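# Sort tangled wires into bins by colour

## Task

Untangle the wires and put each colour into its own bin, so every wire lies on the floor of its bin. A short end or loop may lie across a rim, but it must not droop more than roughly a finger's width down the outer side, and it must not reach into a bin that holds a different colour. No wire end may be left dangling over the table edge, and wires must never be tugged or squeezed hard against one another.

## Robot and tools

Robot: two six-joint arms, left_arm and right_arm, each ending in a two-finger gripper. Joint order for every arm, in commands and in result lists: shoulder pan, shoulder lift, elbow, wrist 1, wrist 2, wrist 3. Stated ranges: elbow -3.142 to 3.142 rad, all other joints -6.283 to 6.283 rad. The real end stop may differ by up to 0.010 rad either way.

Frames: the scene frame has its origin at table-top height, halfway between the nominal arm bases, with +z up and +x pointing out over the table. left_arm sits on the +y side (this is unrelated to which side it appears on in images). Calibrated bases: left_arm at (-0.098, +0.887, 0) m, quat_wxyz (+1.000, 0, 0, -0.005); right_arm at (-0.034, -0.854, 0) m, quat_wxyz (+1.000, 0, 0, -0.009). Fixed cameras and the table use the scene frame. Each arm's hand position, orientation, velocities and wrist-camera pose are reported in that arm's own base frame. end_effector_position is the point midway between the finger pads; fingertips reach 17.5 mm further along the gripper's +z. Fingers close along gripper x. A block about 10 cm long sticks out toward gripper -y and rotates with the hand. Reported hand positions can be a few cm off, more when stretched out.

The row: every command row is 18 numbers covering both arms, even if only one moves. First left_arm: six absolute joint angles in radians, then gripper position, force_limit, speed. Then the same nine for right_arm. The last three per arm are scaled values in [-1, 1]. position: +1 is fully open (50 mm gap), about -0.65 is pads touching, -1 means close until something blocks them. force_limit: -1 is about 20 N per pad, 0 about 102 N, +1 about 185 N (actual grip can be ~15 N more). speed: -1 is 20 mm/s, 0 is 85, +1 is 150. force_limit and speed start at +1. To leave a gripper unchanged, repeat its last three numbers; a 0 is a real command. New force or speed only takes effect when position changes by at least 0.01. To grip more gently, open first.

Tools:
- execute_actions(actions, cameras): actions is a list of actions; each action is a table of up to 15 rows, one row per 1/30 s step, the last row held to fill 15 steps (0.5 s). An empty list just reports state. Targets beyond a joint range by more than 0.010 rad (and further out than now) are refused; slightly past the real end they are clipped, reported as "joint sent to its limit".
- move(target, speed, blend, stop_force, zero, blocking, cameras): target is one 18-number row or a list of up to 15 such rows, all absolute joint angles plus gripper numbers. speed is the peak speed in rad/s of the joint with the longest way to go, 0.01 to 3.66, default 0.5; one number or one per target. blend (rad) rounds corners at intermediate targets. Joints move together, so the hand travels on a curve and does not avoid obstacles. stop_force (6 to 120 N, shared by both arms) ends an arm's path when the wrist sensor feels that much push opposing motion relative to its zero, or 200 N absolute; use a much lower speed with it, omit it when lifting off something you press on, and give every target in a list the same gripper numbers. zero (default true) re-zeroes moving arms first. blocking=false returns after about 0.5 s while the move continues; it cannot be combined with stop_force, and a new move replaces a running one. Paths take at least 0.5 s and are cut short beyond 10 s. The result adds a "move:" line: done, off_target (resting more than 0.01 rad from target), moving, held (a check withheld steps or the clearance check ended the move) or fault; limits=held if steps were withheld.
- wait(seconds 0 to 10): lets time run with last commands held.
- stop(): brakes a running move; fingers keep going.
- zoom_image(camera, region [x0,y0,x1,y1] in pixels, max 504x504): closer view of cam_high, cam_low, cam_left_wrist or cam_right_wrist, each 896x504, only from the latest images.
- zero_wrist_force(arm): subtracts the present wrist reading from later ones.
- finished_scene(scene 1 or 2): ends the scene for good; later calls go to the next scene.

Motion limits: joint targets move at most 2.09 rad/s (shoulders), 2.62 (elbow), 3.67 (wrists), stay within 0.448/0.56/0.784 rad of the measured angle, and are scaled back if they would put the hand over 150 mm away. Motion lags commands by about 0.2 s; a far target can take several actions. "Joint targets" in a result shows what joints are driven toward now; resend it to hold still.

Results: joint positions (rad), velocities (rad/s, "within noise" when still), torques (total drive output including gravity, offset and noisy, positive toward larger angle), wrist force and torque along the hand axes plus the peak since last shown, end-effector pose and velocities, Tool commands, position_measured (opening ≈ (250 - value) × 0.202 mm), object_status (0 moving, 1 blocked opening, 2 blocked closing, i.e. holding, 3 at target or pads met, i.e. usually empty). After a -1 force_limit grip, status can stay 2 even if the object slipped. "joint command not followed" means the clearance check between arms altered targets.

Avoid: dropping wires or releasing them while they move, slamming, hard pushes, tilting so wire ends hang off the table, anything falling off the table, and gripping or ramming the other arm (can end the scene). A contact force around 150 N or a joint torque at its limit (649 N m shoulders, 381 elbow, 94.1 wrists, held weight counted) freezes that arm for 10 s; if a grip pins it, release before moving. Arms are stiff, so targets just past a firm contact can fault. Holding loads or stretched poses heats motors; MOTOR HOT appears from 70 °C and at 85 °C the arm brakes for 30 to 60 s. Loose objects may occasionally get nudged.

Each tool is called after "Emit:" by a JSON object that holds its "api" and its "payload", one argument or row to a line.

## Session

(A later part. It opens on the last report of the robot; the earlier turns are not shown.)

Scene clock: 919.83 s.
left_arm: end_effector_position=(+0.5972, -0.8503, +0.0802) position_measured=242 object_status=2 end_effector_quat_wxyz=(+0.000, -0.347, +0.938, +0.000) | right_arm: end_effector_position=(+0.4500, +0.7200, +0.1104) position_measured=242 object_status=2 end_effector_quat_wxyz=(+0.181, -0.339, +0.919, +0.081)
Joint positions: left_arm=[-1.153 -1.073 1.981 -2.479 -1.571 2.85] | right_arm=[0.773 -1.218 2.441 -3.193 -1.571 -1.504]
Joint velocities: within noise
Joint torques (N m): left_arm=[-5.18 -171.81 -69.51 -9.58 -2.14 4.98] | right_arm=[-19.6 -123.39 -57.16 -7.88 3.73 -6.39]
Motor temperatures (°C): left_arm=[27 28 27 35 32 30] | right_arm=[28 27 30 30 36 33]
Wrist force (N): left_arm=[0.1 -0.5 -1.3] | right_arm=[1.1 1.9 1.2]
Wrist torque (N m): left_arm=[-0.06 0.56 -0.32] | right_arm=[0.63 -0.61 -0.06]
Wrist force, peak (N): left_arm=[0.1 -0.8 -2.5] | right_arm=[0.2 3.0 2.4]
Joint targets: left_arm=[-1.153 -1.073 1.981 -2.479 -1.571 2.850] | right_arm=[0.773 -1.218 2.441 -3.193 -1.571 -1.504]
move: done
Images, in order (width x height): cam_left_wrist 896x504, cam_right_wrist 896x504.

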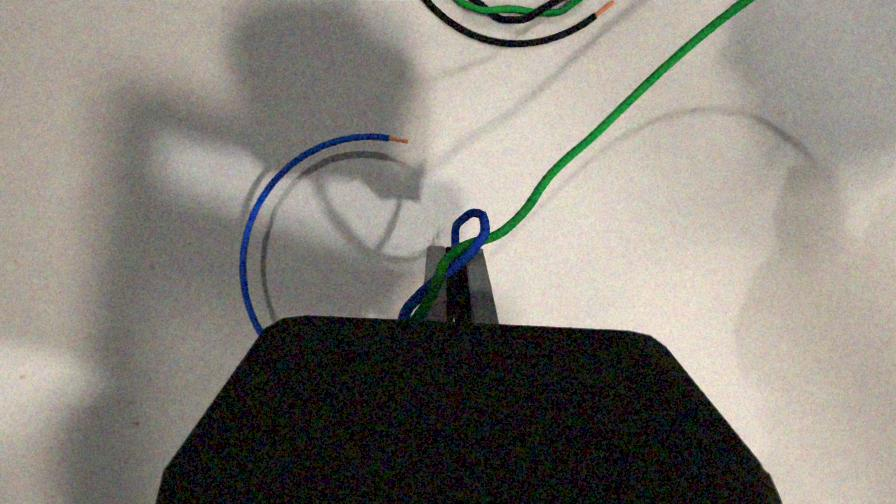

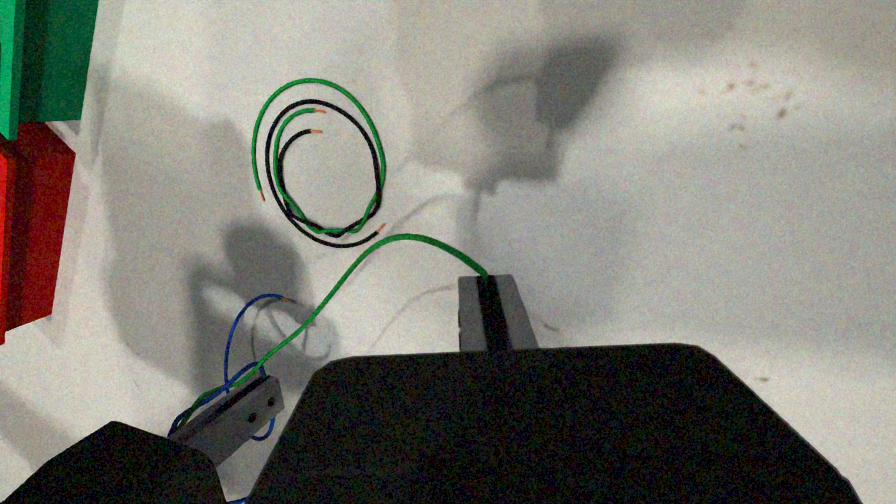

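Emit:
{"api": "move", "payload": {
  "target": [-1.1532,-1.0726,1.9808,-2.4790,-1.5708,2.85,-1,-0.9,-1,0.6394,-1.3274,2.4678,-2.9112,-1.5708,-1.6382,-1,-0.9,-1],
  "speed": 0.03,
  "stop_force": 6,
  "cameras": ["cam_left_wrist","cam_right_wrist"]
}}

Scene clock: 942.20 s.
left_arm: end_effector_position=(+0.5972, -0.8503, +0.0802) position_measured=242 object_status=2 end_effector_quat_wxyz=(+0.000, -0.347, +0.938, +0.000) | right_arm: end_effector_position=(+0.4700, +0.6000, +0.1102) position_measured=242 object_status=2 end_effector_quat_wxyz=(+0.096, -0.344, +0.934, +0.028)
Joint positions: left_arm=[-1.153 -1.073 1.981 -2.479 -1.571 2.85] | right_arm=[0.639 -1.327 2.468 -2.911 -1.571 -1.638]
Joint velocities: within noise
Joint torques (N m): left_arm=[-8.34 -164.1 -77.29 -6.78 -2.43 3.93] | right_arm=[-29.33 -126.81 -39.89 -5.33 4.22 -7.2]
Motor temperatures (°C): left_arm=[27 28 27 35 32 30] | right_arm=[28 27 30 30 36 33]
Wrist force (N): left_arm=[2.7 -3.4 -2.3] | right_arm=[-1.6 3.8 2.1]
Wrist torque (N m): left_arm=[-0.10 0.58 -0.28] | right_arm=[0.49 -0.74 -0.05]
Wrist force, peak (N): left_arm=[3.7 -3.8 -2.0] | right_arm=[-2.2 4.7 2.5]
Joint targets: left_arm=[-1.153 -1.073 1.981 -2.479 -1.571 2.850] | right_arm=[0.639 -1.327 2.468 -2.911 -1.571 -1.638]
move: done
Images, in order (width x height): cam_left_wrist 896x504, cam_right_wrist 896x504.

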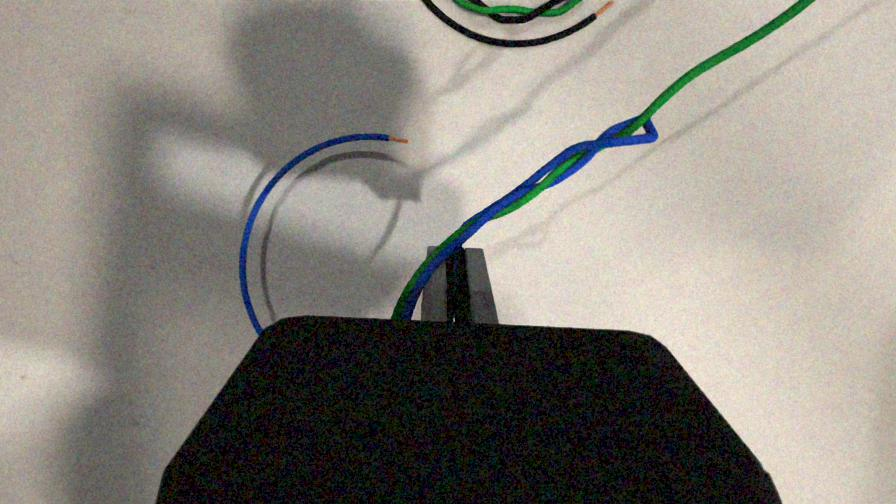

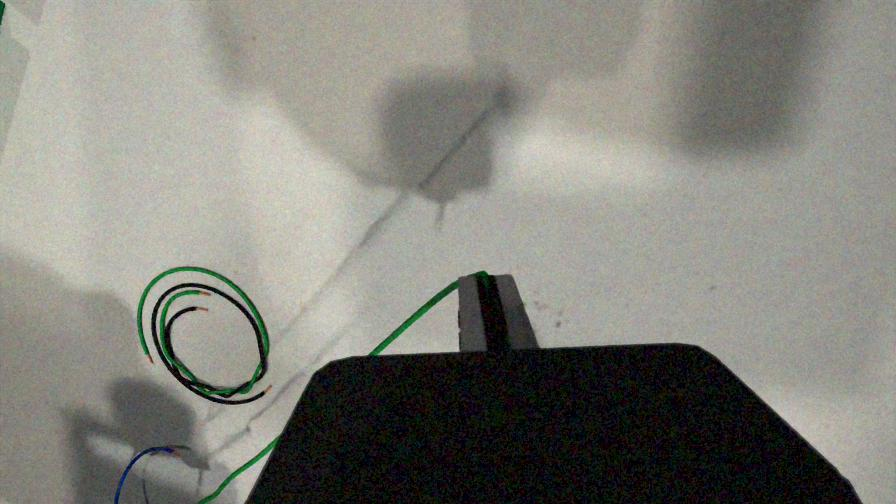

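Emit:
{"api": "move", "payload": {
  "target": [-1.1532,-1.0726,1.9808,-2.4790,-1.5708,2.85,-1,-0.9,-1,0.5498,-1.3661,2.5313,-2.9360,-1.5708,-1.7278,-1,-0.9,-1],
  "speed": 0.03,
  "stop_force": 6,
  "zero": false,
  "cameras": ["cam_left_wrist","cam_right_wrist"]
}}

Scene clock: 975.87 s.
left_arm: end_effector_position=(+0.5972, -0.8503, +0.0802) position_measured=242 object_status=2 end_effector_quat_wxyz=(+0.000, -0.347, +0.938, +0.000) | right_arm: end_effector_position=(+0.4800, +0.5299, +0.1103) position_measured=242 object_status=2 end_effector_quat_wxyz=(+0.098, -0.344, +0.934, +0.019)
Joint positions: left_arm=[-1.153 -1.073 1.981 -2.479 -1.571 2.85] | right_arm=[0.55 -1.366 2.531 -2.936 -1.571 -1.728]
Joint velocities: within noise
Joint torques (N m): left_arm=[-2.85 -147.84 -71.93 -5.76 -1.85 3.3] | right_arm=[-29.39 -112.86 -38.34 -13.72 4.16 -7.1]
Motor temperatures (°C): left_arm=[27 28 27 35 32 30] | right_arm=[28 27 30 30 36 33]
Wrist force (N): left_arm=[0.7 -1.4 -1.5] | right_arm=[-0.1 2.4 1.7]
Wrist torque (N m): left_arm=[-0.05 0.60 -0.31] | right_arm=[0.56 -0.64 -0.05]
Wrist force, peak (N): left_arm=[4.0 -3.8 -2.0] | right_arm=[-2.7 4.8 2.8]
Joint targets: left_arm=[-1.153 -1.073 1.981 -2.479 -1.571 2.850] | right_arm=[0.550 -1.366 2.531 -2.936 -1.571 -1.728]
move: done
Images, in order (width x height): cam_left_wrist 896x504, cam_right_wrist 896x504.

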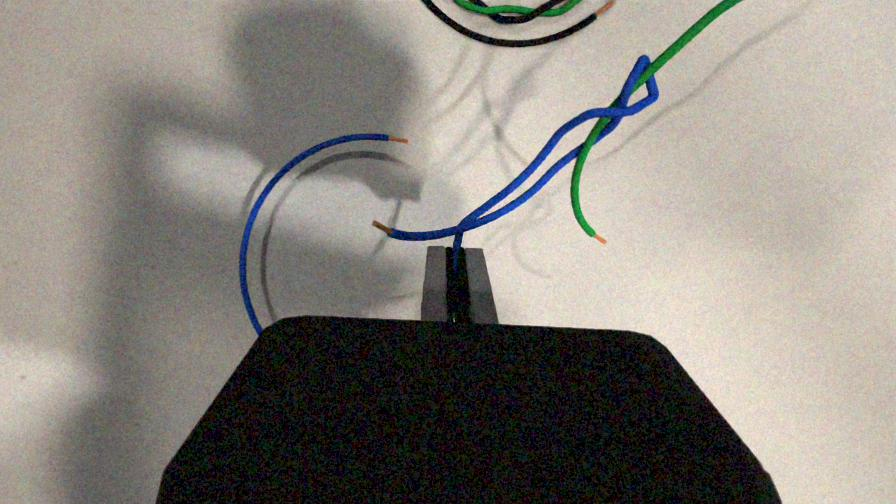

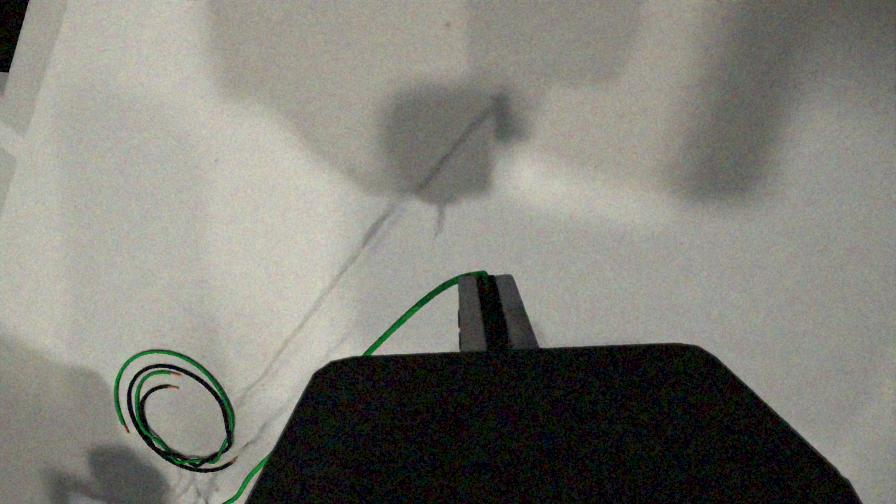

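Emit:
{"api": "move", "payload": {
  "target": [-1.1532,-1.0726,1.9808,-2.4790,-1.5708,2.85,-1,-0.9,-1,0.4151,-1.4402,2.5403,-2.7709,-1.5708,-1.8625,-1,-0.9,-1],
  "speed": 0.04,
  "stop_force": 6,
  "zero": false,
  "cameras": ["cam_left_wrist","cam_right_wrist"]
}}

Scene clock: 990.53 s.
left_arm: end_effector_position=(+0.5972, -0.8503, +0.0802) position_measured=242 object_status=2 end_effector_quat_wxyz=(+0.000, -0.347, +0.938, +0.000) | right_arm: end_effector_position=(+0.5000, +0.4400, +0.1203) position_measured=242 object_status=2 end_effector_quat_wxyz=(+0.050, -0.346, +0.937, +0.003)
Joint positions: left_arm=[-1.153 -1.073 1.981 -2.479 -1.571 2.85] | right_arm=[0.415 -1.44 2.54 -2.771 -1.571 -1.862]
Joint velocities: within noise
Joint torques (N m): left_arm=[-4.98 -144.09 -69.01 -4.01 -2.22 2.12] | right_arm=[-25.96 -101.66 -47.97 -6.11 4.48 -7.06]
Motor temperatures (°C): left_arm=[27 28 27 35 32 30] | right_arm=[28 27 30 30 36 33]
Wrist force (N): left_arm=[0.4 -0.6 -1.4] | right_arm=[0.5 1.7 1.3]
Wrist torque (N m): left_arm=[-0.08 0.52 -0.32] | right_arm=[0.59 -0.54 -0.03]
Wrist force, peak (N): left_arm=[1.4 -1.6 -1.9] | right_arm=[0.4 2.3 2.5]
Joint targets: left_arm=[-1.153 -1.073 1.981 -2.479 -1.571 2.850] | right_arm=[0.415 -1.440 2.540 -2.771 -1.571 -1.863]
move: done
Images, in order (width x height): cam_left_wrist 896x504, cam_right_wrist 896x504.

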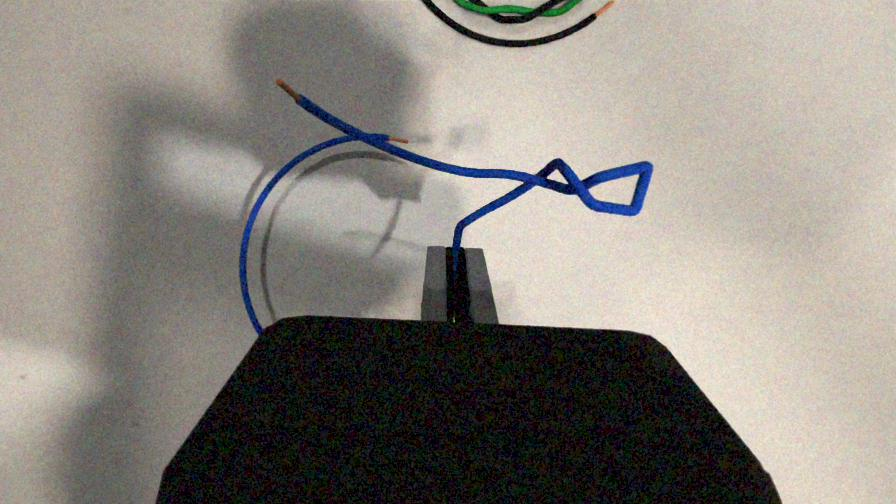

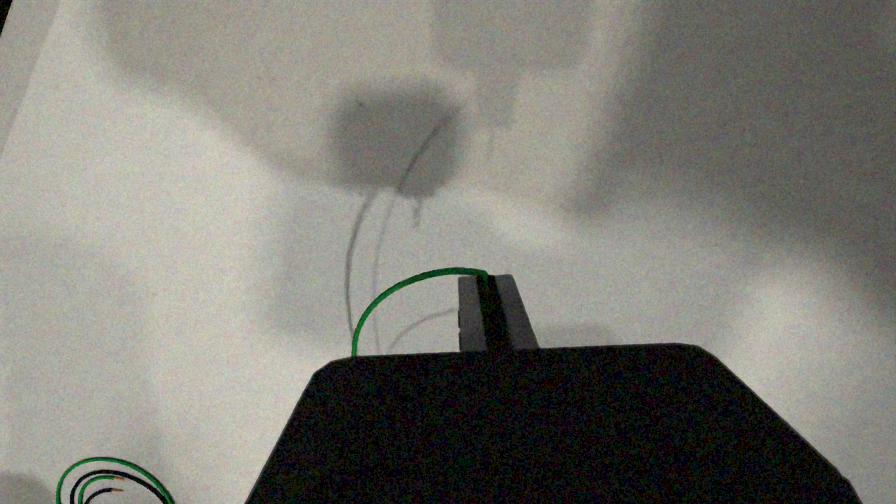

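Emit:
{"api": "move", "payload": {
  "target": [
    [-1.1532,-1.2236,1.9030,-2.2502,-1.5708,2.85,-1,-0.9,-1,0.4151,-1.6592,2.3709,-2.2825,-1.5708,-1.8625,-1,-0.9,-1],
    [-0.7879,-1.0560,1.6330,-2.1478,-1.5708,3.215,-1,-0.9,-1,0.4151,-1.6592,2.3709,-2.2825,-1.5708,-1.8625,-1,-0.9,-1]
  ],
  "speed": [0.12,0.12],
  "cameras": ["cam_left_wrist","cam_high"]
}}

Emit:
{"api": "zoom_image", "payload": {
  "camera": "cam_high",
  "region": [330, 130, 620, 350]
}}

Scene clock: 1052.23 s.
left_arm: end_effector_position=(+0.9846, -0.7052, +0.2503) position_measured=242 object_status=2 end_effector_quat_wxyz=(+0.000, -0.347, +0.938, +0.000) | right_arm: end_effector_position=(+0.5000, +0.4400, +0.2802) position_measured=242 object_status=2 end_effector_quat_wxyz=(+0.000, -0.346, +0.938, +0.000)
Joint positions: left_arm=[-0.788 -1.056 1.633 -2.148 -1.571 3.215] | right_arm=[0.415 -1.659 2.371 -2.282 -1.571 -1.863]
Joint velocities: within noise
Joint torques (N m): left_arm=[30.39 -157.58 -107.09 -3.05 -1.78 3.94] | right_arm=[-18.09 -70.39 -78.94 -7.5 3.34 -5.87]
Motor temperatures (°C): left_arm=[27 28 27 35 32 30] | right_arm=[28 27 30 30 36 33]
Wrist force (N): left_arm=[0.0 -0.5 -1.2] | right_arm=[1.0 1.0 1.3]
Wrist torque (N m): left_arm=[-0.13 0.57 -0.32] | right_arm=[0.44 -0.61 0.02]
Wrist force, peak (N): left_arm=[2.5 0.0 -1.8] | right_arm=[1.3 2.0 2.4]
Joint targets: left_arm=[-0.788 -1.056 1.633 -2.148 -1.571 3.215] | right_arm=[0.415 -1.659 2.371 -2.283 -1.571 -1.863]
move: done
Images, in order (width x height): cam_high 896x504, cam_left_wrist 896x504.

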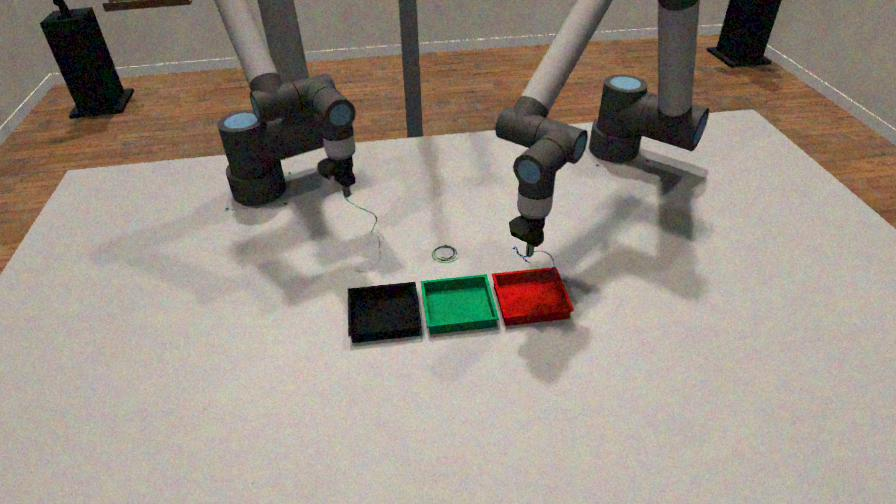

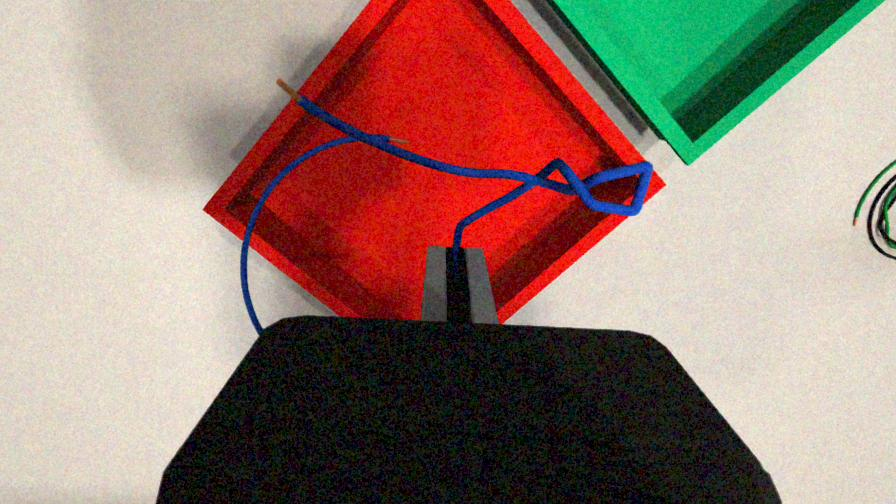

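Scaled by 1.738 from the camera's 896x504 image, which has a finer 1280x720 frame.

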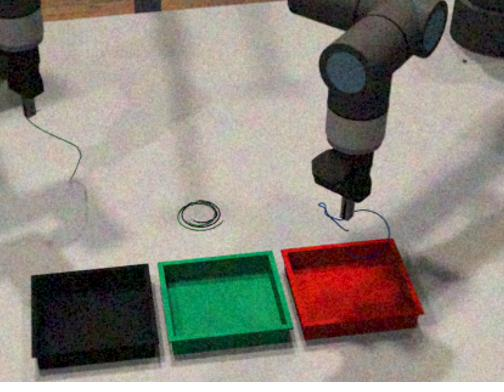

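Emit:
{"api": "move", "payload": {
  "target": [
    [-0.7866,-0.9809,1.7251,-2.3150,-1.5708,3.216,-1,-0.9,-1,0.4151,-1.6592,2.3709,-2.2825,-1.5708,-1.8625,-1,-0.9,-1],
    [-0.7866,-0.9227,1.7463,-2.3944,-1.5708,3.216,-1,-0.9,-1,0.4151,-1.6592,2.3709,-2.2825,-1.5708,-1.8625,-1,-0.9,-1]
  ],
  "speed": [0.06,0.03],
  "cameras": ["cam_left_wrist","cam_high"]
}}

Emit:
{"api": "zoom_image", "payload": {
  "camera": "cam_high",
  "region": [440, 200, 620, 350]
}}

Scene clock: 1079.83 s.
left_arm: end_effector_position=(+0.9721, -0.6898, +0.0504) position_measured=242 object_status=2 end_effector_quat_wxyz=(+0.000, -0.347, +0.938, +0.000) | right_arm: end_effector_position=(+0.5000, +0.4400, +0.2802) position_measured=242 object_status=2 end_effector_quat_wxyz=(+0.000, -0.346, +0.938, +0.000)
Joint positions: left_arm=[-0.787 -0.923 1.746 -2.394 -1.571 3.216] | right_arm=[0.415 -1.659 2.371 -2.283 -1.571 -1.863]
Joint velocities: within noise
Joint torques (N m): left_arm=[23.89 -166.35 -53.9 -14.02 -0.72 5.17] | right_arm=[-12 -52.9 -90.23 -12.78 3.48 -5.89]
Motor temperatures (°C): left_arm=[27 28 27 35 32 30] | right_arm=[28 27 30 30 36 33]
Wrist force (N): left_arm=[0.3 -0.6 -1.5] | right_arm=[0.4 1.5 1.8]
Wrist torque (N m): left_arm=[-0.09 0.49 -0.33] | right_arm=[0.53 -0.50 0.03]
Wrist force, peak (N): left_arm=[0.5 -0.9 -2.0] | right_arm=[1.0 1.9 2.1]
Joint targets: left_arm=[-0.787 -0.923 1.746 -2.394 -1.571 3.216] | right_arm=[0.415 -1.659 2.371 -2.283 -1.571 -1.863]
move: done
Images, in order (width x height): cam_high 896x504, cam_left_wrist 896x504.

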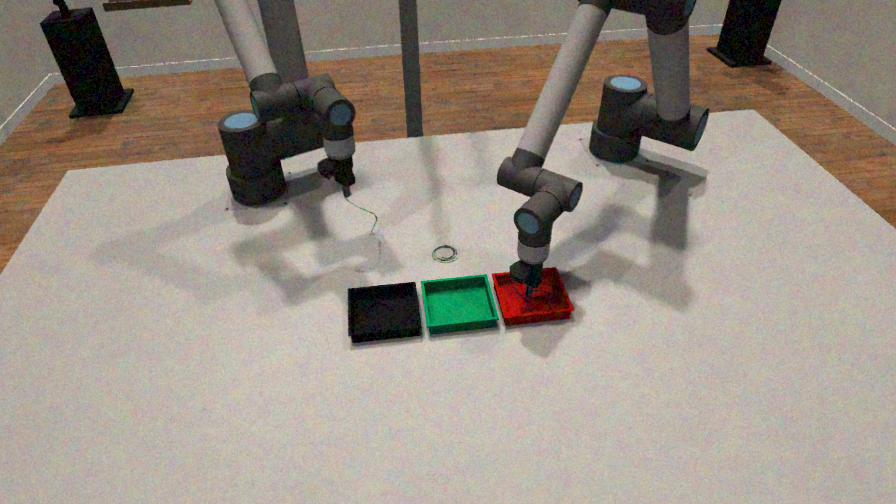

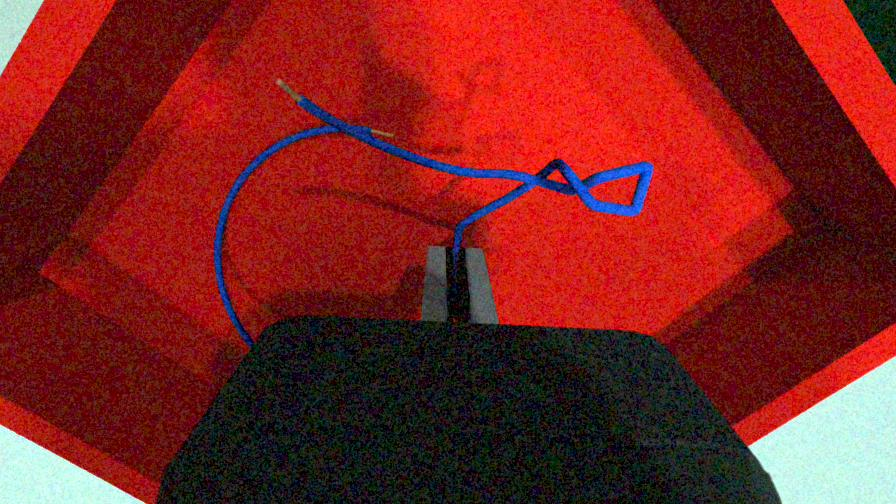

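Scaled by 2.800 from the camera's 896x504 image, which has a finer 1280x720 frame.

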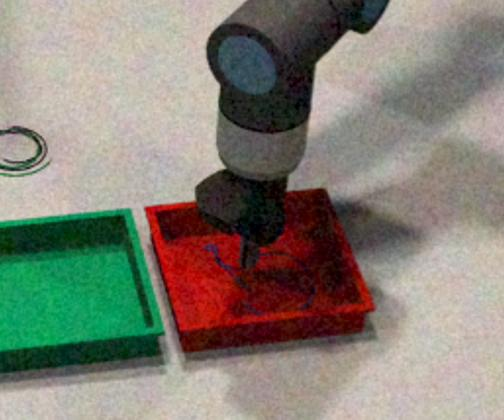

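Emit:
{"api": "move", "payload": {
  "target": [
    [-0.7866,-0.8991,1.7524,-2.4241,-1.5708,3.216,-1,-0.9,-1,0.4151,-1.6592,2.3709,-2.2825,-1.5708,-1.8625,-1,-0.9,-1]
  ],
  "speed": [0.02],
  "stop_force": 6,
  "cameras": []
}}

Emit:
{"api": "move", "payload": {
  "target": [
    [-0.7866,-0.9003,1.7521,-2.4226,-1.5708,3.216,-1,-0.9,-1,0.4151,-1.6592,2.3709,-2.2825,-1.5708,-1.8625,-1,-0.9,-1],
    [-0.7866,-0.9003,1.7521,-2.4226,-1.5708,3.216,-0.4,-0.9,-1,0.4151,-1.6592,2.3709,-2.2825,-1.5708,-1.8625,-1,-0.9,-1],
    [-0.7866,-0.9227,1.7463,-2.3944,-1.5708,3.216,-0.4,-0.9,-1,0.4151,-1.6592,2.3709,-2.2825,-1.5708,-1.8625,-1,-0.9,-1],
    [-0.7866,-1.0560,1.6330,-2.1478,-1.5708,3.216,-0.4,-0.9,-1,0.4151,-1.6592,2.3709,-2.2825,-1.5708,-1.8625,-1,-0.9,-1]
  ],
  "speed": [0.02,0.02,0.02,0.12],
  "cameras": ["cam_left_wrist"]
}}

Scene clock: 1093.23 s.
left_arm: end_effector_position=(+0.9720, -0.6898, +0.0232) position_measured=242 object_status=2 end_effector_quat_wxyz=(+0.000, -0.347, +0.938, +0.000) | right_arm: end_effector_position=(+0.5000, +0.4400, +0.2802) position_measured=242 object_status=2 end_effector_quat_wxyz=(+0.000, -0.346, +0.938, +0.000)
Joint positions: left_arm=[-0.787 -0.899 1.752 -2.424 -1.571 3.216] | right_arm=[0.415 -1.659 2.371 -2.283 -1.571 -1.863]
Joint velocities: within noise
Joint torques (N m): left_arm=[22.7 -169.84 -57.14 -13.04 -0.62 5.54] | right_arm=[-4.39 -56.22 -97.15 -12.11 3.95 -5.25]
Motor temperatures (°C): left_arm=[27 28 27 35 32 30] | right_arm=[28 27 30 30 36 33]
Wrist force (N): left_arm=[0.1 -0.4 -1.4] | right_arm=[0.6 1.3 1.3]
Wrist torque (N m): left_arm=[-0.06 0.56 -0.32] | right_arm=[0.49 -0.54 0.03]
Wrist force, peak (N): left_arm=[0.2 -0.8 -2.0] | right_arm=[0.6 1.7 2.3]
Joint targets: left_arm=[-0.787 -0.899 1.752 -2.424 -1.571 3.216] | right_arm=[0.415 -1.659 2.371 -2.283 -1.571 -1.863]
move: done
No camera images: "cameras" was empty.

Scene clock: 1098.40 s.
left_arm: end_effector_position=(+0.9859, -0.7036, +0.2499) position_measured=212 object_status=3 end_effector_quat_wxyz=(+0.000, -0.347, +0.938, +0.000) | right_arm: end_effector_position=(+0.5000, +0.4400, +0.2802) position_measured=242 object_status=2 end_effector_quat_wxyz=(+0.000, -0.346, +0.938, +0.000)
Joint positions: left_arm=[-0.787 -1.056 1.633 -2.148 -1.571 3.216] | right_arm=[0.415 -1.659 2.371 -2.283 -1.571 -1.863]
Joint velocities: within noise
Joint torques (N m): left_arm=[18.43 -219.3 -111.98 -2.35 -0.76 4.52] | right_arm=[-2.58 -59.71 -101.95 -11.48 3.94 -6.24]
Motor temperatures (°C): left_arm=[27 28 27 35 32 30] | right_arm=[28 27 30 30 36 33]
Wrist force (N): left_arm=[0.5 -0.6 -1.0] | right_arm=[0.9 1.3 1.5]
Wrist torque (N m): left_arm=[-0.15 0.47 -0.32] | right_arm=[0.49 -0.59 0.03]
Wrist force, peak (N): left_arm=[0.1 -0.4 -2.9] | right_arm=[1.2 1.6 2.1]
Joint targets: left_arm=[-0.787 -1.056 1.633 -2.148 -1.571 3.216] | right_arm=[0.415 -1.659 2.371 -2.283 -1.571 -1.863]
move: done
Images, in order (width x height): cam_left_wrist 896x504.

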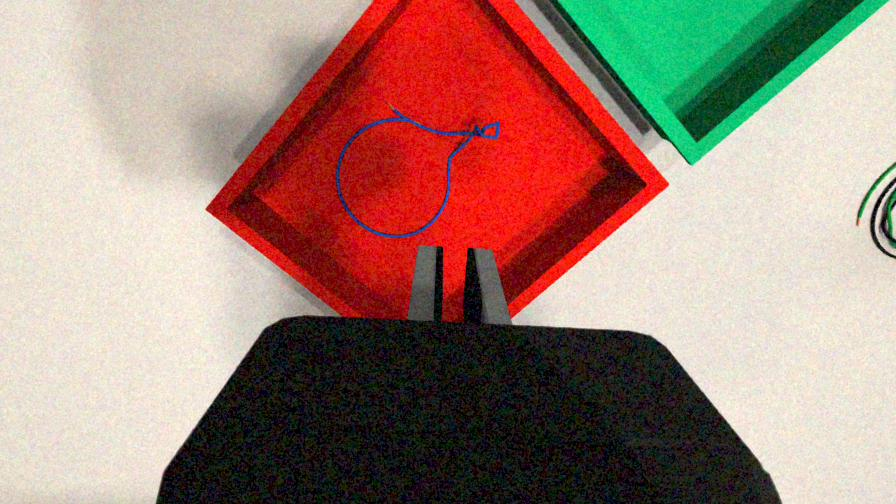

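Emit:
{"api": "move", "payload": {
  "target": [
    [-0.8705,-1.6542,2.2455,-2.1621,-1.5708,1.2,-0.4,-0.9,-1,0.4151,-1.6592,2.3709,-2.2825,-1.5708,-1.8625,-1,-0.9,-1],
    [-0.8705,-1.6542,2.2455,-2.1621,-1.5708,0,-0.4,-0.9,-1,0.5539,-1.0731,1.6621,-2.1598,-1.5708,-1.7237,-1,-0.9,-1]
  ],
  "speed": [0.4,0.15],
  "cameras": ["cam_right_wrist","cam_high"]
}}

Emit:
{"api": "zoom_image", "payload": {
  "camera": "cam_high",
  "region": [330, 180, 620, 350]
}}

Scene clock: 1116.67 s.
left_arm: end_effector_position=(+0.6000, -0.4000, +0.3503) position_measured=212 object_status=3 end_effector_quat_wxyz=(+0.000, +0.994, +0.113, +0.000) | right_arm: end_effector_position=(+0.7573, +0.6419, +0.2954) position_measured=242 object_status=2 end_effector_quat_wxyz=(+0.000, -0.346, +0.938, +0.000)
Joint positions: left_arm=[-0.871 -1.654 2.246 -2.162 -1.571 0.473] | right_arm=[0.499 -1.304 1.941 -2.208 -1.571 -1.778]
Joint velocities: within noise
Joint torques (N m): left_arm=[-27.99 -88.07 -103.07 -3.92 -0.59 -7.64] | right_arm=[31.33 -136.38 -114.25 -4.89 4.27 5.54]
Motor temperatures (°C): left_arm=[27 28 27 35 32 30] | right_arm=[28 27 30 30 36 33]
Wrist force (N): left_arm=[0.3 0.0 -1.6] | right_arm=[0.7 0.9 1.1]
Wrist torque (N m): left_arm=[-0.03 0.52 -0.30] | right_arm=[0.45 -0.58 0.01]
Wrist force, peak (N): left_arm=[0.6 -1.1 -2.2] | right_arm=[1.8 1.9 2.2]
Joint targets: left_arm=[-0.870 -1.654 2.245 -2.162 -1.571 0.473] | right_arm=[0.499 -1.304 1.941 -2.208 -1.571 -1.778]
move: off_target (left_arm, right_arm; path cut at 10 s); path passed 1 of 2 targets; left_arm: the wrist 3 is farthest, 0.473 rad from its target; right_arm: the elbow is farthest, 0.279 rad from its target
Images, in order (width x height): cam_high 896x504, cam_right_wrist 896x504.

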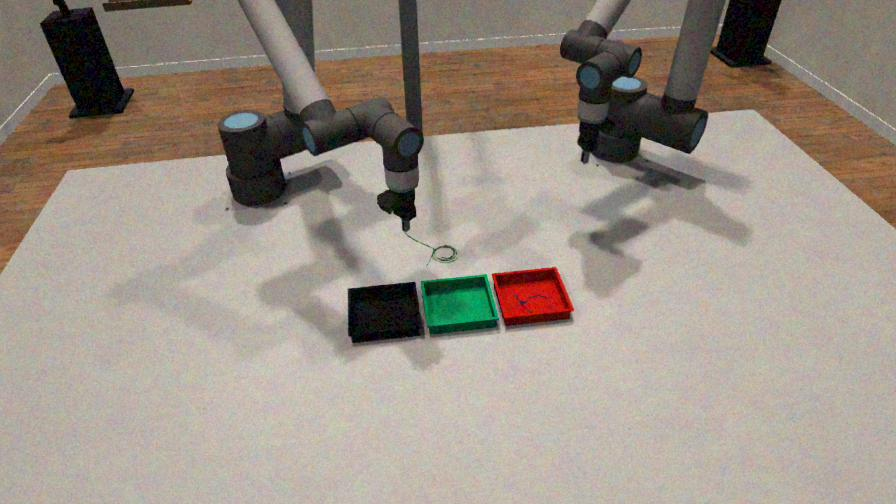

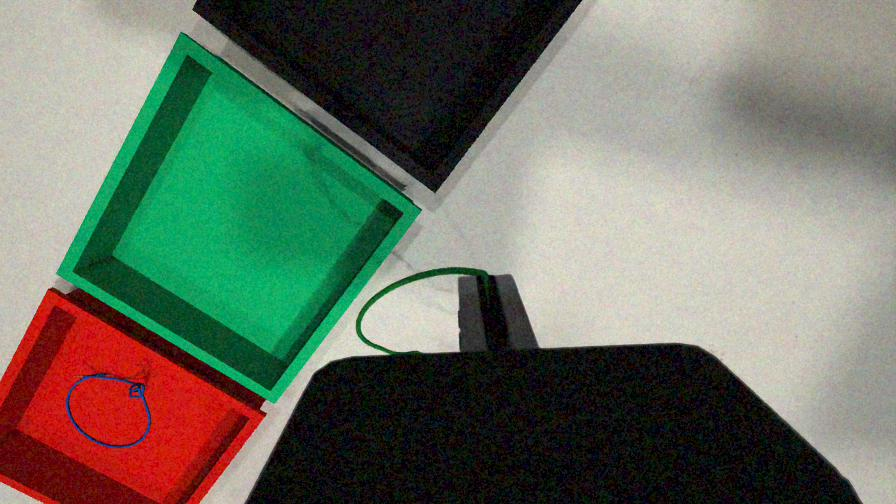

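Scaled by 1.738 from the camera's 896x504 image, which has a finer 1280x720 frame.

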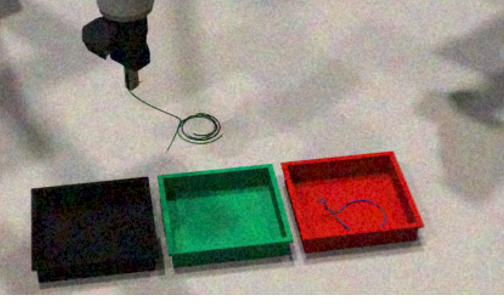

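Emit:
{"api": "move", "payload": {
  "target": [
    [-0.8705,-1.6542,2.2455,-2.1621,-1.5708,0,-0.4,-0.9,-1,0.5703,-1.0941,1.6639,-2.1406,-1.5708,-1.7073,-1,-0.9,-1],
    [-0.8705,-1.6542,2.2455,-2.1621,-1.5708,0,-0.4,-0.9,-1,0.5703,-1.0101,1.7241,-2.2848,-1.5708,-1.7073,-1,-0.9,-1]
  ],
  "speed": [0.1,0.05],
  "cameras": ["cam_right_wrist","cam_high"]
}}

Emit:
{"api": "zoom_image", "payload": {
  "camera": "cam_high",
  "region": [330, 180, 620, 350]
}}

Scene clock: 1155.73 s.
left_arm: end_effector_position=(+0.6000, -0.4000, +0.3503) position_measured=212 object_status=3 end_effector_quat_wxyz=(+0.000, +0.939, +0.343, +0.000) | right_arm: end_effector_position=(+0.8750, +0.8000, +0.1506) position_measured=242 object_status=2 end_effector_quat_wxyz=(+0.000, -0.346, +0.938, +0.000)
Joint positions: left_arm=[-0.871 -1.654 2.245 -2.162 -1.571 0] | right_arm=[0.57 -1.01 1.724 -2.285 -1.571 -1.707]
Joint velocities: within noise
Joint torques (N m): left_arm=[1.41 -57.42 -79.69 -7.86 0.2 -6.37] | right_arm=[24.09 -197 -67.72 -13.88 3.95 5.2]
Motor temperatures (°C): left_arm=[27 28 27 35 32 30] | right_arm=[28 27 30 30 36 33]
Wrist force (N): left_arm=[0.6 -0.2 -1.3] | right_arm=[0.6 1.5 1.8]
Wrist torque (N m): left_arm=[-0.07 0.48 -0.30] | right_arm=[0.54 -0.55 -0.01]
Wrist force, peak (N): left_arm=[0.5 -0.3 -2.2] | right_arm=[0.4 1.7 2.4]
Joint targets: left_arm=[-0.870 -1.654 2.245 -2.162 -1.571 0.000] | right_arm=[0.570 -1.010 1.724 -2.285 -1.571 -1.707]
move: done
Images, in order (width x height): cam_high 896x504, cam_right_wrist 896x504.

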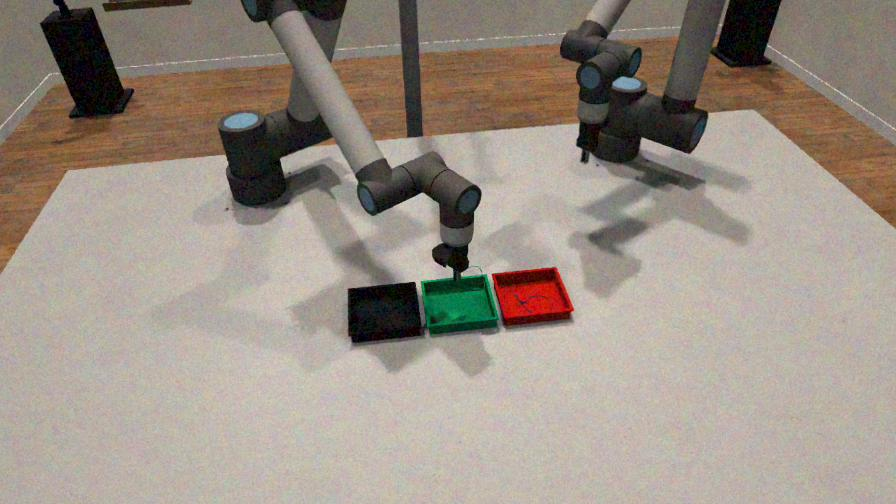

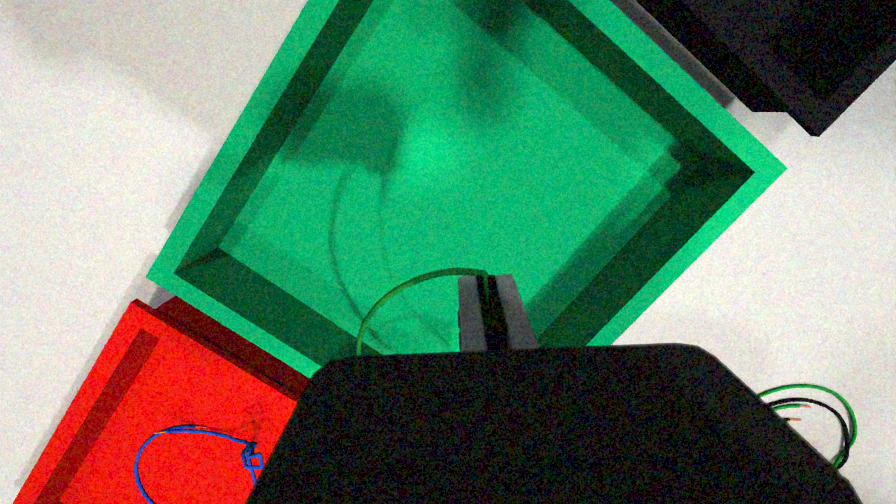

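Scaled by 1.738 from the camera's 896x504 image, which has a finer 1280x720 frame.

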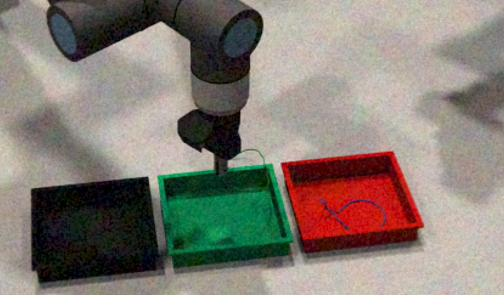

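Emit:
{"api": "move", "payload": {
  "target": [
    [-0.8705,-1.6542,2.2455,-2.1621,-1.5708,0,-0.4,-0.9,-1,0.5314,-1.0105,1.7251,-2.2854,-1.5708,-1.7462,-1,-0.9,-1],
    [-0.8705,-1.6542,2.2455,-2.1621,-1.5708,0,-0.4,-0.9,-1,0.5314,-0.9284,1.7579,-2.4003,-1.5708,-1.7462,-1,-0.9,-1]
  ],
  "speed": [0.06,0.03],
  "cameras": ["cam_right_wrist","cam_high"]
}}

Emit:
{"api": "zoom_image", "payload": {
  "camera": "cam_high",
  "region": [400, 230, 520, 350]
}}

Scene clock: 1175.00 s.
left_arm: end_effector_position=(+0.6000, -0.4000, +0.3503) position_measured=212 object_status=3 end_effector_quat_wxyz=(+0.000, +0.939, +0.343, +0.000) | right_arm: end_effector_position=(+0.9049, +0.7651, +0.0505) position_measured=242 object_status=2 end_effector_quat_wxyz=(+0.000, -0.346, +0.938, +0.000)
Joint positions: left_arm=[-0.87 -1.654 2.246 -2.162 -1.571 0] | right_arm=[0.531 -0.929 1.758 -2.4 -1.571 -1.746]
Joint velocities: within noise
Joint torques (N m): left_arm=[-1.68 -53.1 -75.76 -9.15 0.24 -5.89] | right_arm=[-21.69 -204.36 -62.73 -14.84 3.84 -7.11]
Motor temperatures (°C): left_arm=[26 28 27 35 32 30] | right_arm=[28 27 30 30 36 33]
Wrist force (N): left_arm=[0.5 -0.4 -1.6] | right_arm=[0.8 0.9 1.3]
Wrist torque (N m): left_arm=[-0.11 0.49 -0.29] | right_arm=[0.44 -0.60 -0.01]
Wrist force, peak (N): left_arm=[0.8 0.0 -2.1] | right_arm=[0.7 2.9 1.4]
Joint targets: left_arm=[-0.870 -1.654 2.245 -2.162 -1.571 0.000] | right_arm=[0.531 -0.928 1.758 -2.400 -1.571 -1.746]
move: done
Images, in order (width x height): cam_high 896x504, cam_right_wrist 896x504.

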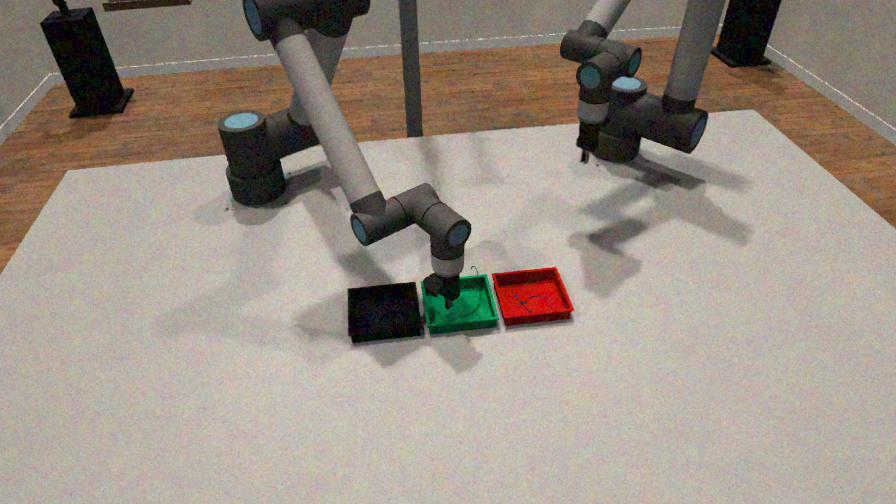

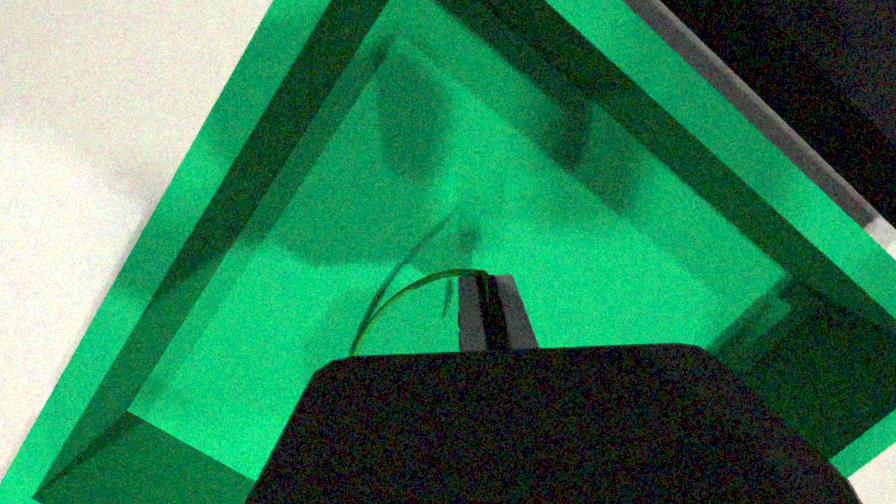

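Scaled by 4.200 from the camera's 896x504 image, which has a finer 1280x720 frame.

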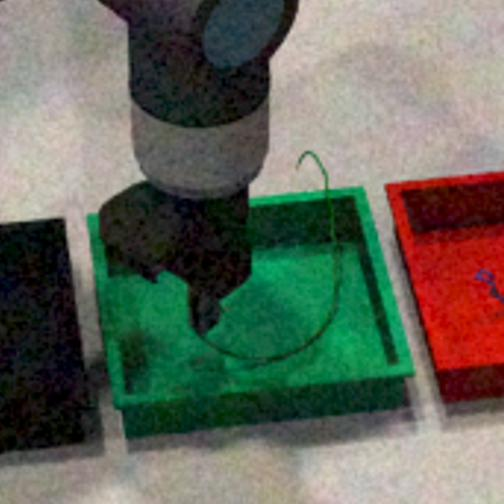

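Emit:
{"api": "move", "payload": {
  "target": [
    [-0.8705,-1.6542,2.2455,-2.1621,-1.5708,0,-0.4,-0.9,-1,0.5314,-0.9700,1.7430,-2.3438,-1.5708,-1.7462,-1,-0.9,-1],
    [-0.8705,-1.6542,2.2455,-2.1621,-1.5708,0,-0.4,-0.9,-1,0.4926,-0.9696,1.7414,-2.3426,-1.5708,-1.335,-1,-0.9,-1]
  ],
  "speed": [0.05,0.1],
  "cameras": ["cam_right_wrist","cam_high"]
}}

Emit:
{"api": "zoom_image", "payload": {
  "camera": "cam_high",
  "region": [400, 230, 520, 350]
}}

Scene clock: 1203.43 s.
left_arm: end_effector_position=(+0.6000, -0.4000, +0.3503) position_measured=212 object_status=3 end_effector_quat_wxyz=(+0.000, +0.939, +0.343, +0.000) | right_arm: end_effector_position=(+0.9350, +0.7300, +0.1002) position_measured=242 object_status=2 end_effector_quat_wxyz=(+0.000, -0.128, +0.992, +0.000)
Joint positions: left_arm=[-0.87 -1.654 2.246 -2.162 -1.571 0] | right_arm=[0.493 -0.97 1.741 -2.343 -1.571 -1.335]
Joint velocities: within noise
Joint torques (N m): left_arm=[2.15 -41.2 -74.68 -9.7 0.08 -4.96] | right_arm=[-30.3 -198.92 -98.8 -4.63 3.83 3.6]
Motor temperatures (°C): left_arm=[26 28 27 35 32 30] | right_arm=[28 27 30 30 36 33]
Wrist force (N): left_arm=[0.3 -0.1 -1.5] | right_arm=[0.6 1.1 1.3]
Wrist torque (N m): left_arm=[-0.07 0.53 -0.30] | right_arm=[0.48 -0.51 -0.04]
Wrist force, peak (N): left_arm=[0.7 -0.4 -2.0] | right_arm=[0.4 1.6 2.2]
Joint targets: left_arm=[-0.870 -1.654 2.245 -2.162 -1.571 0.000] | right_arm=[0.493 -0.970 1.741 -2.343 -1.571 -1.335]
move: done
Images, in order (width x height): cam_high 896x504, cam_right_wrist 896x504.

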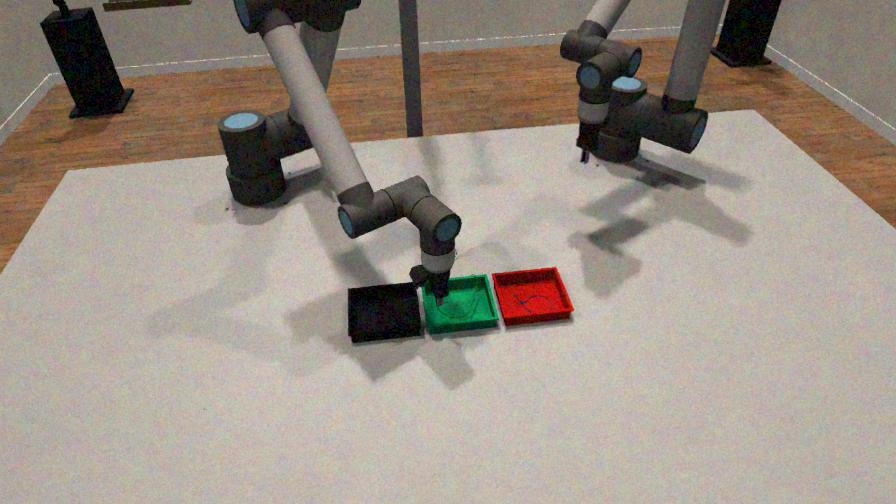

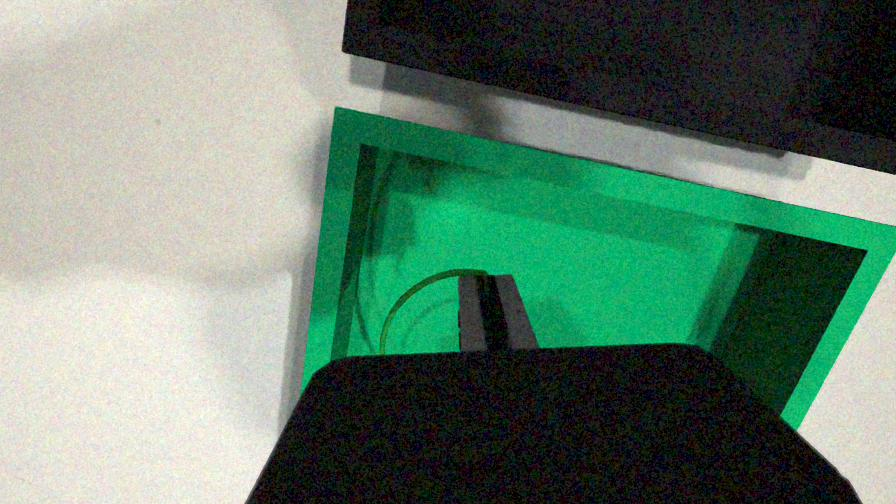

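Scaled by 4.200 from the camera's 896x504 image, which has a finer 1280x720 frame.

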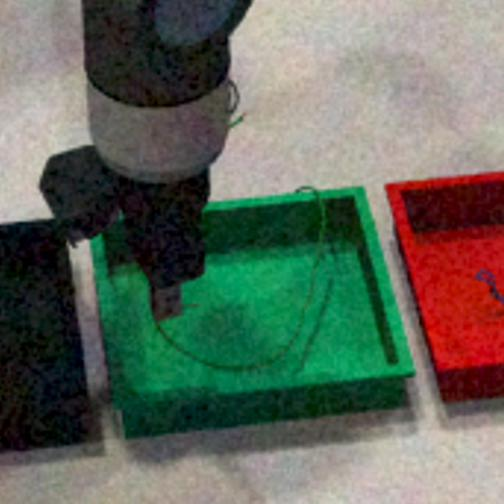

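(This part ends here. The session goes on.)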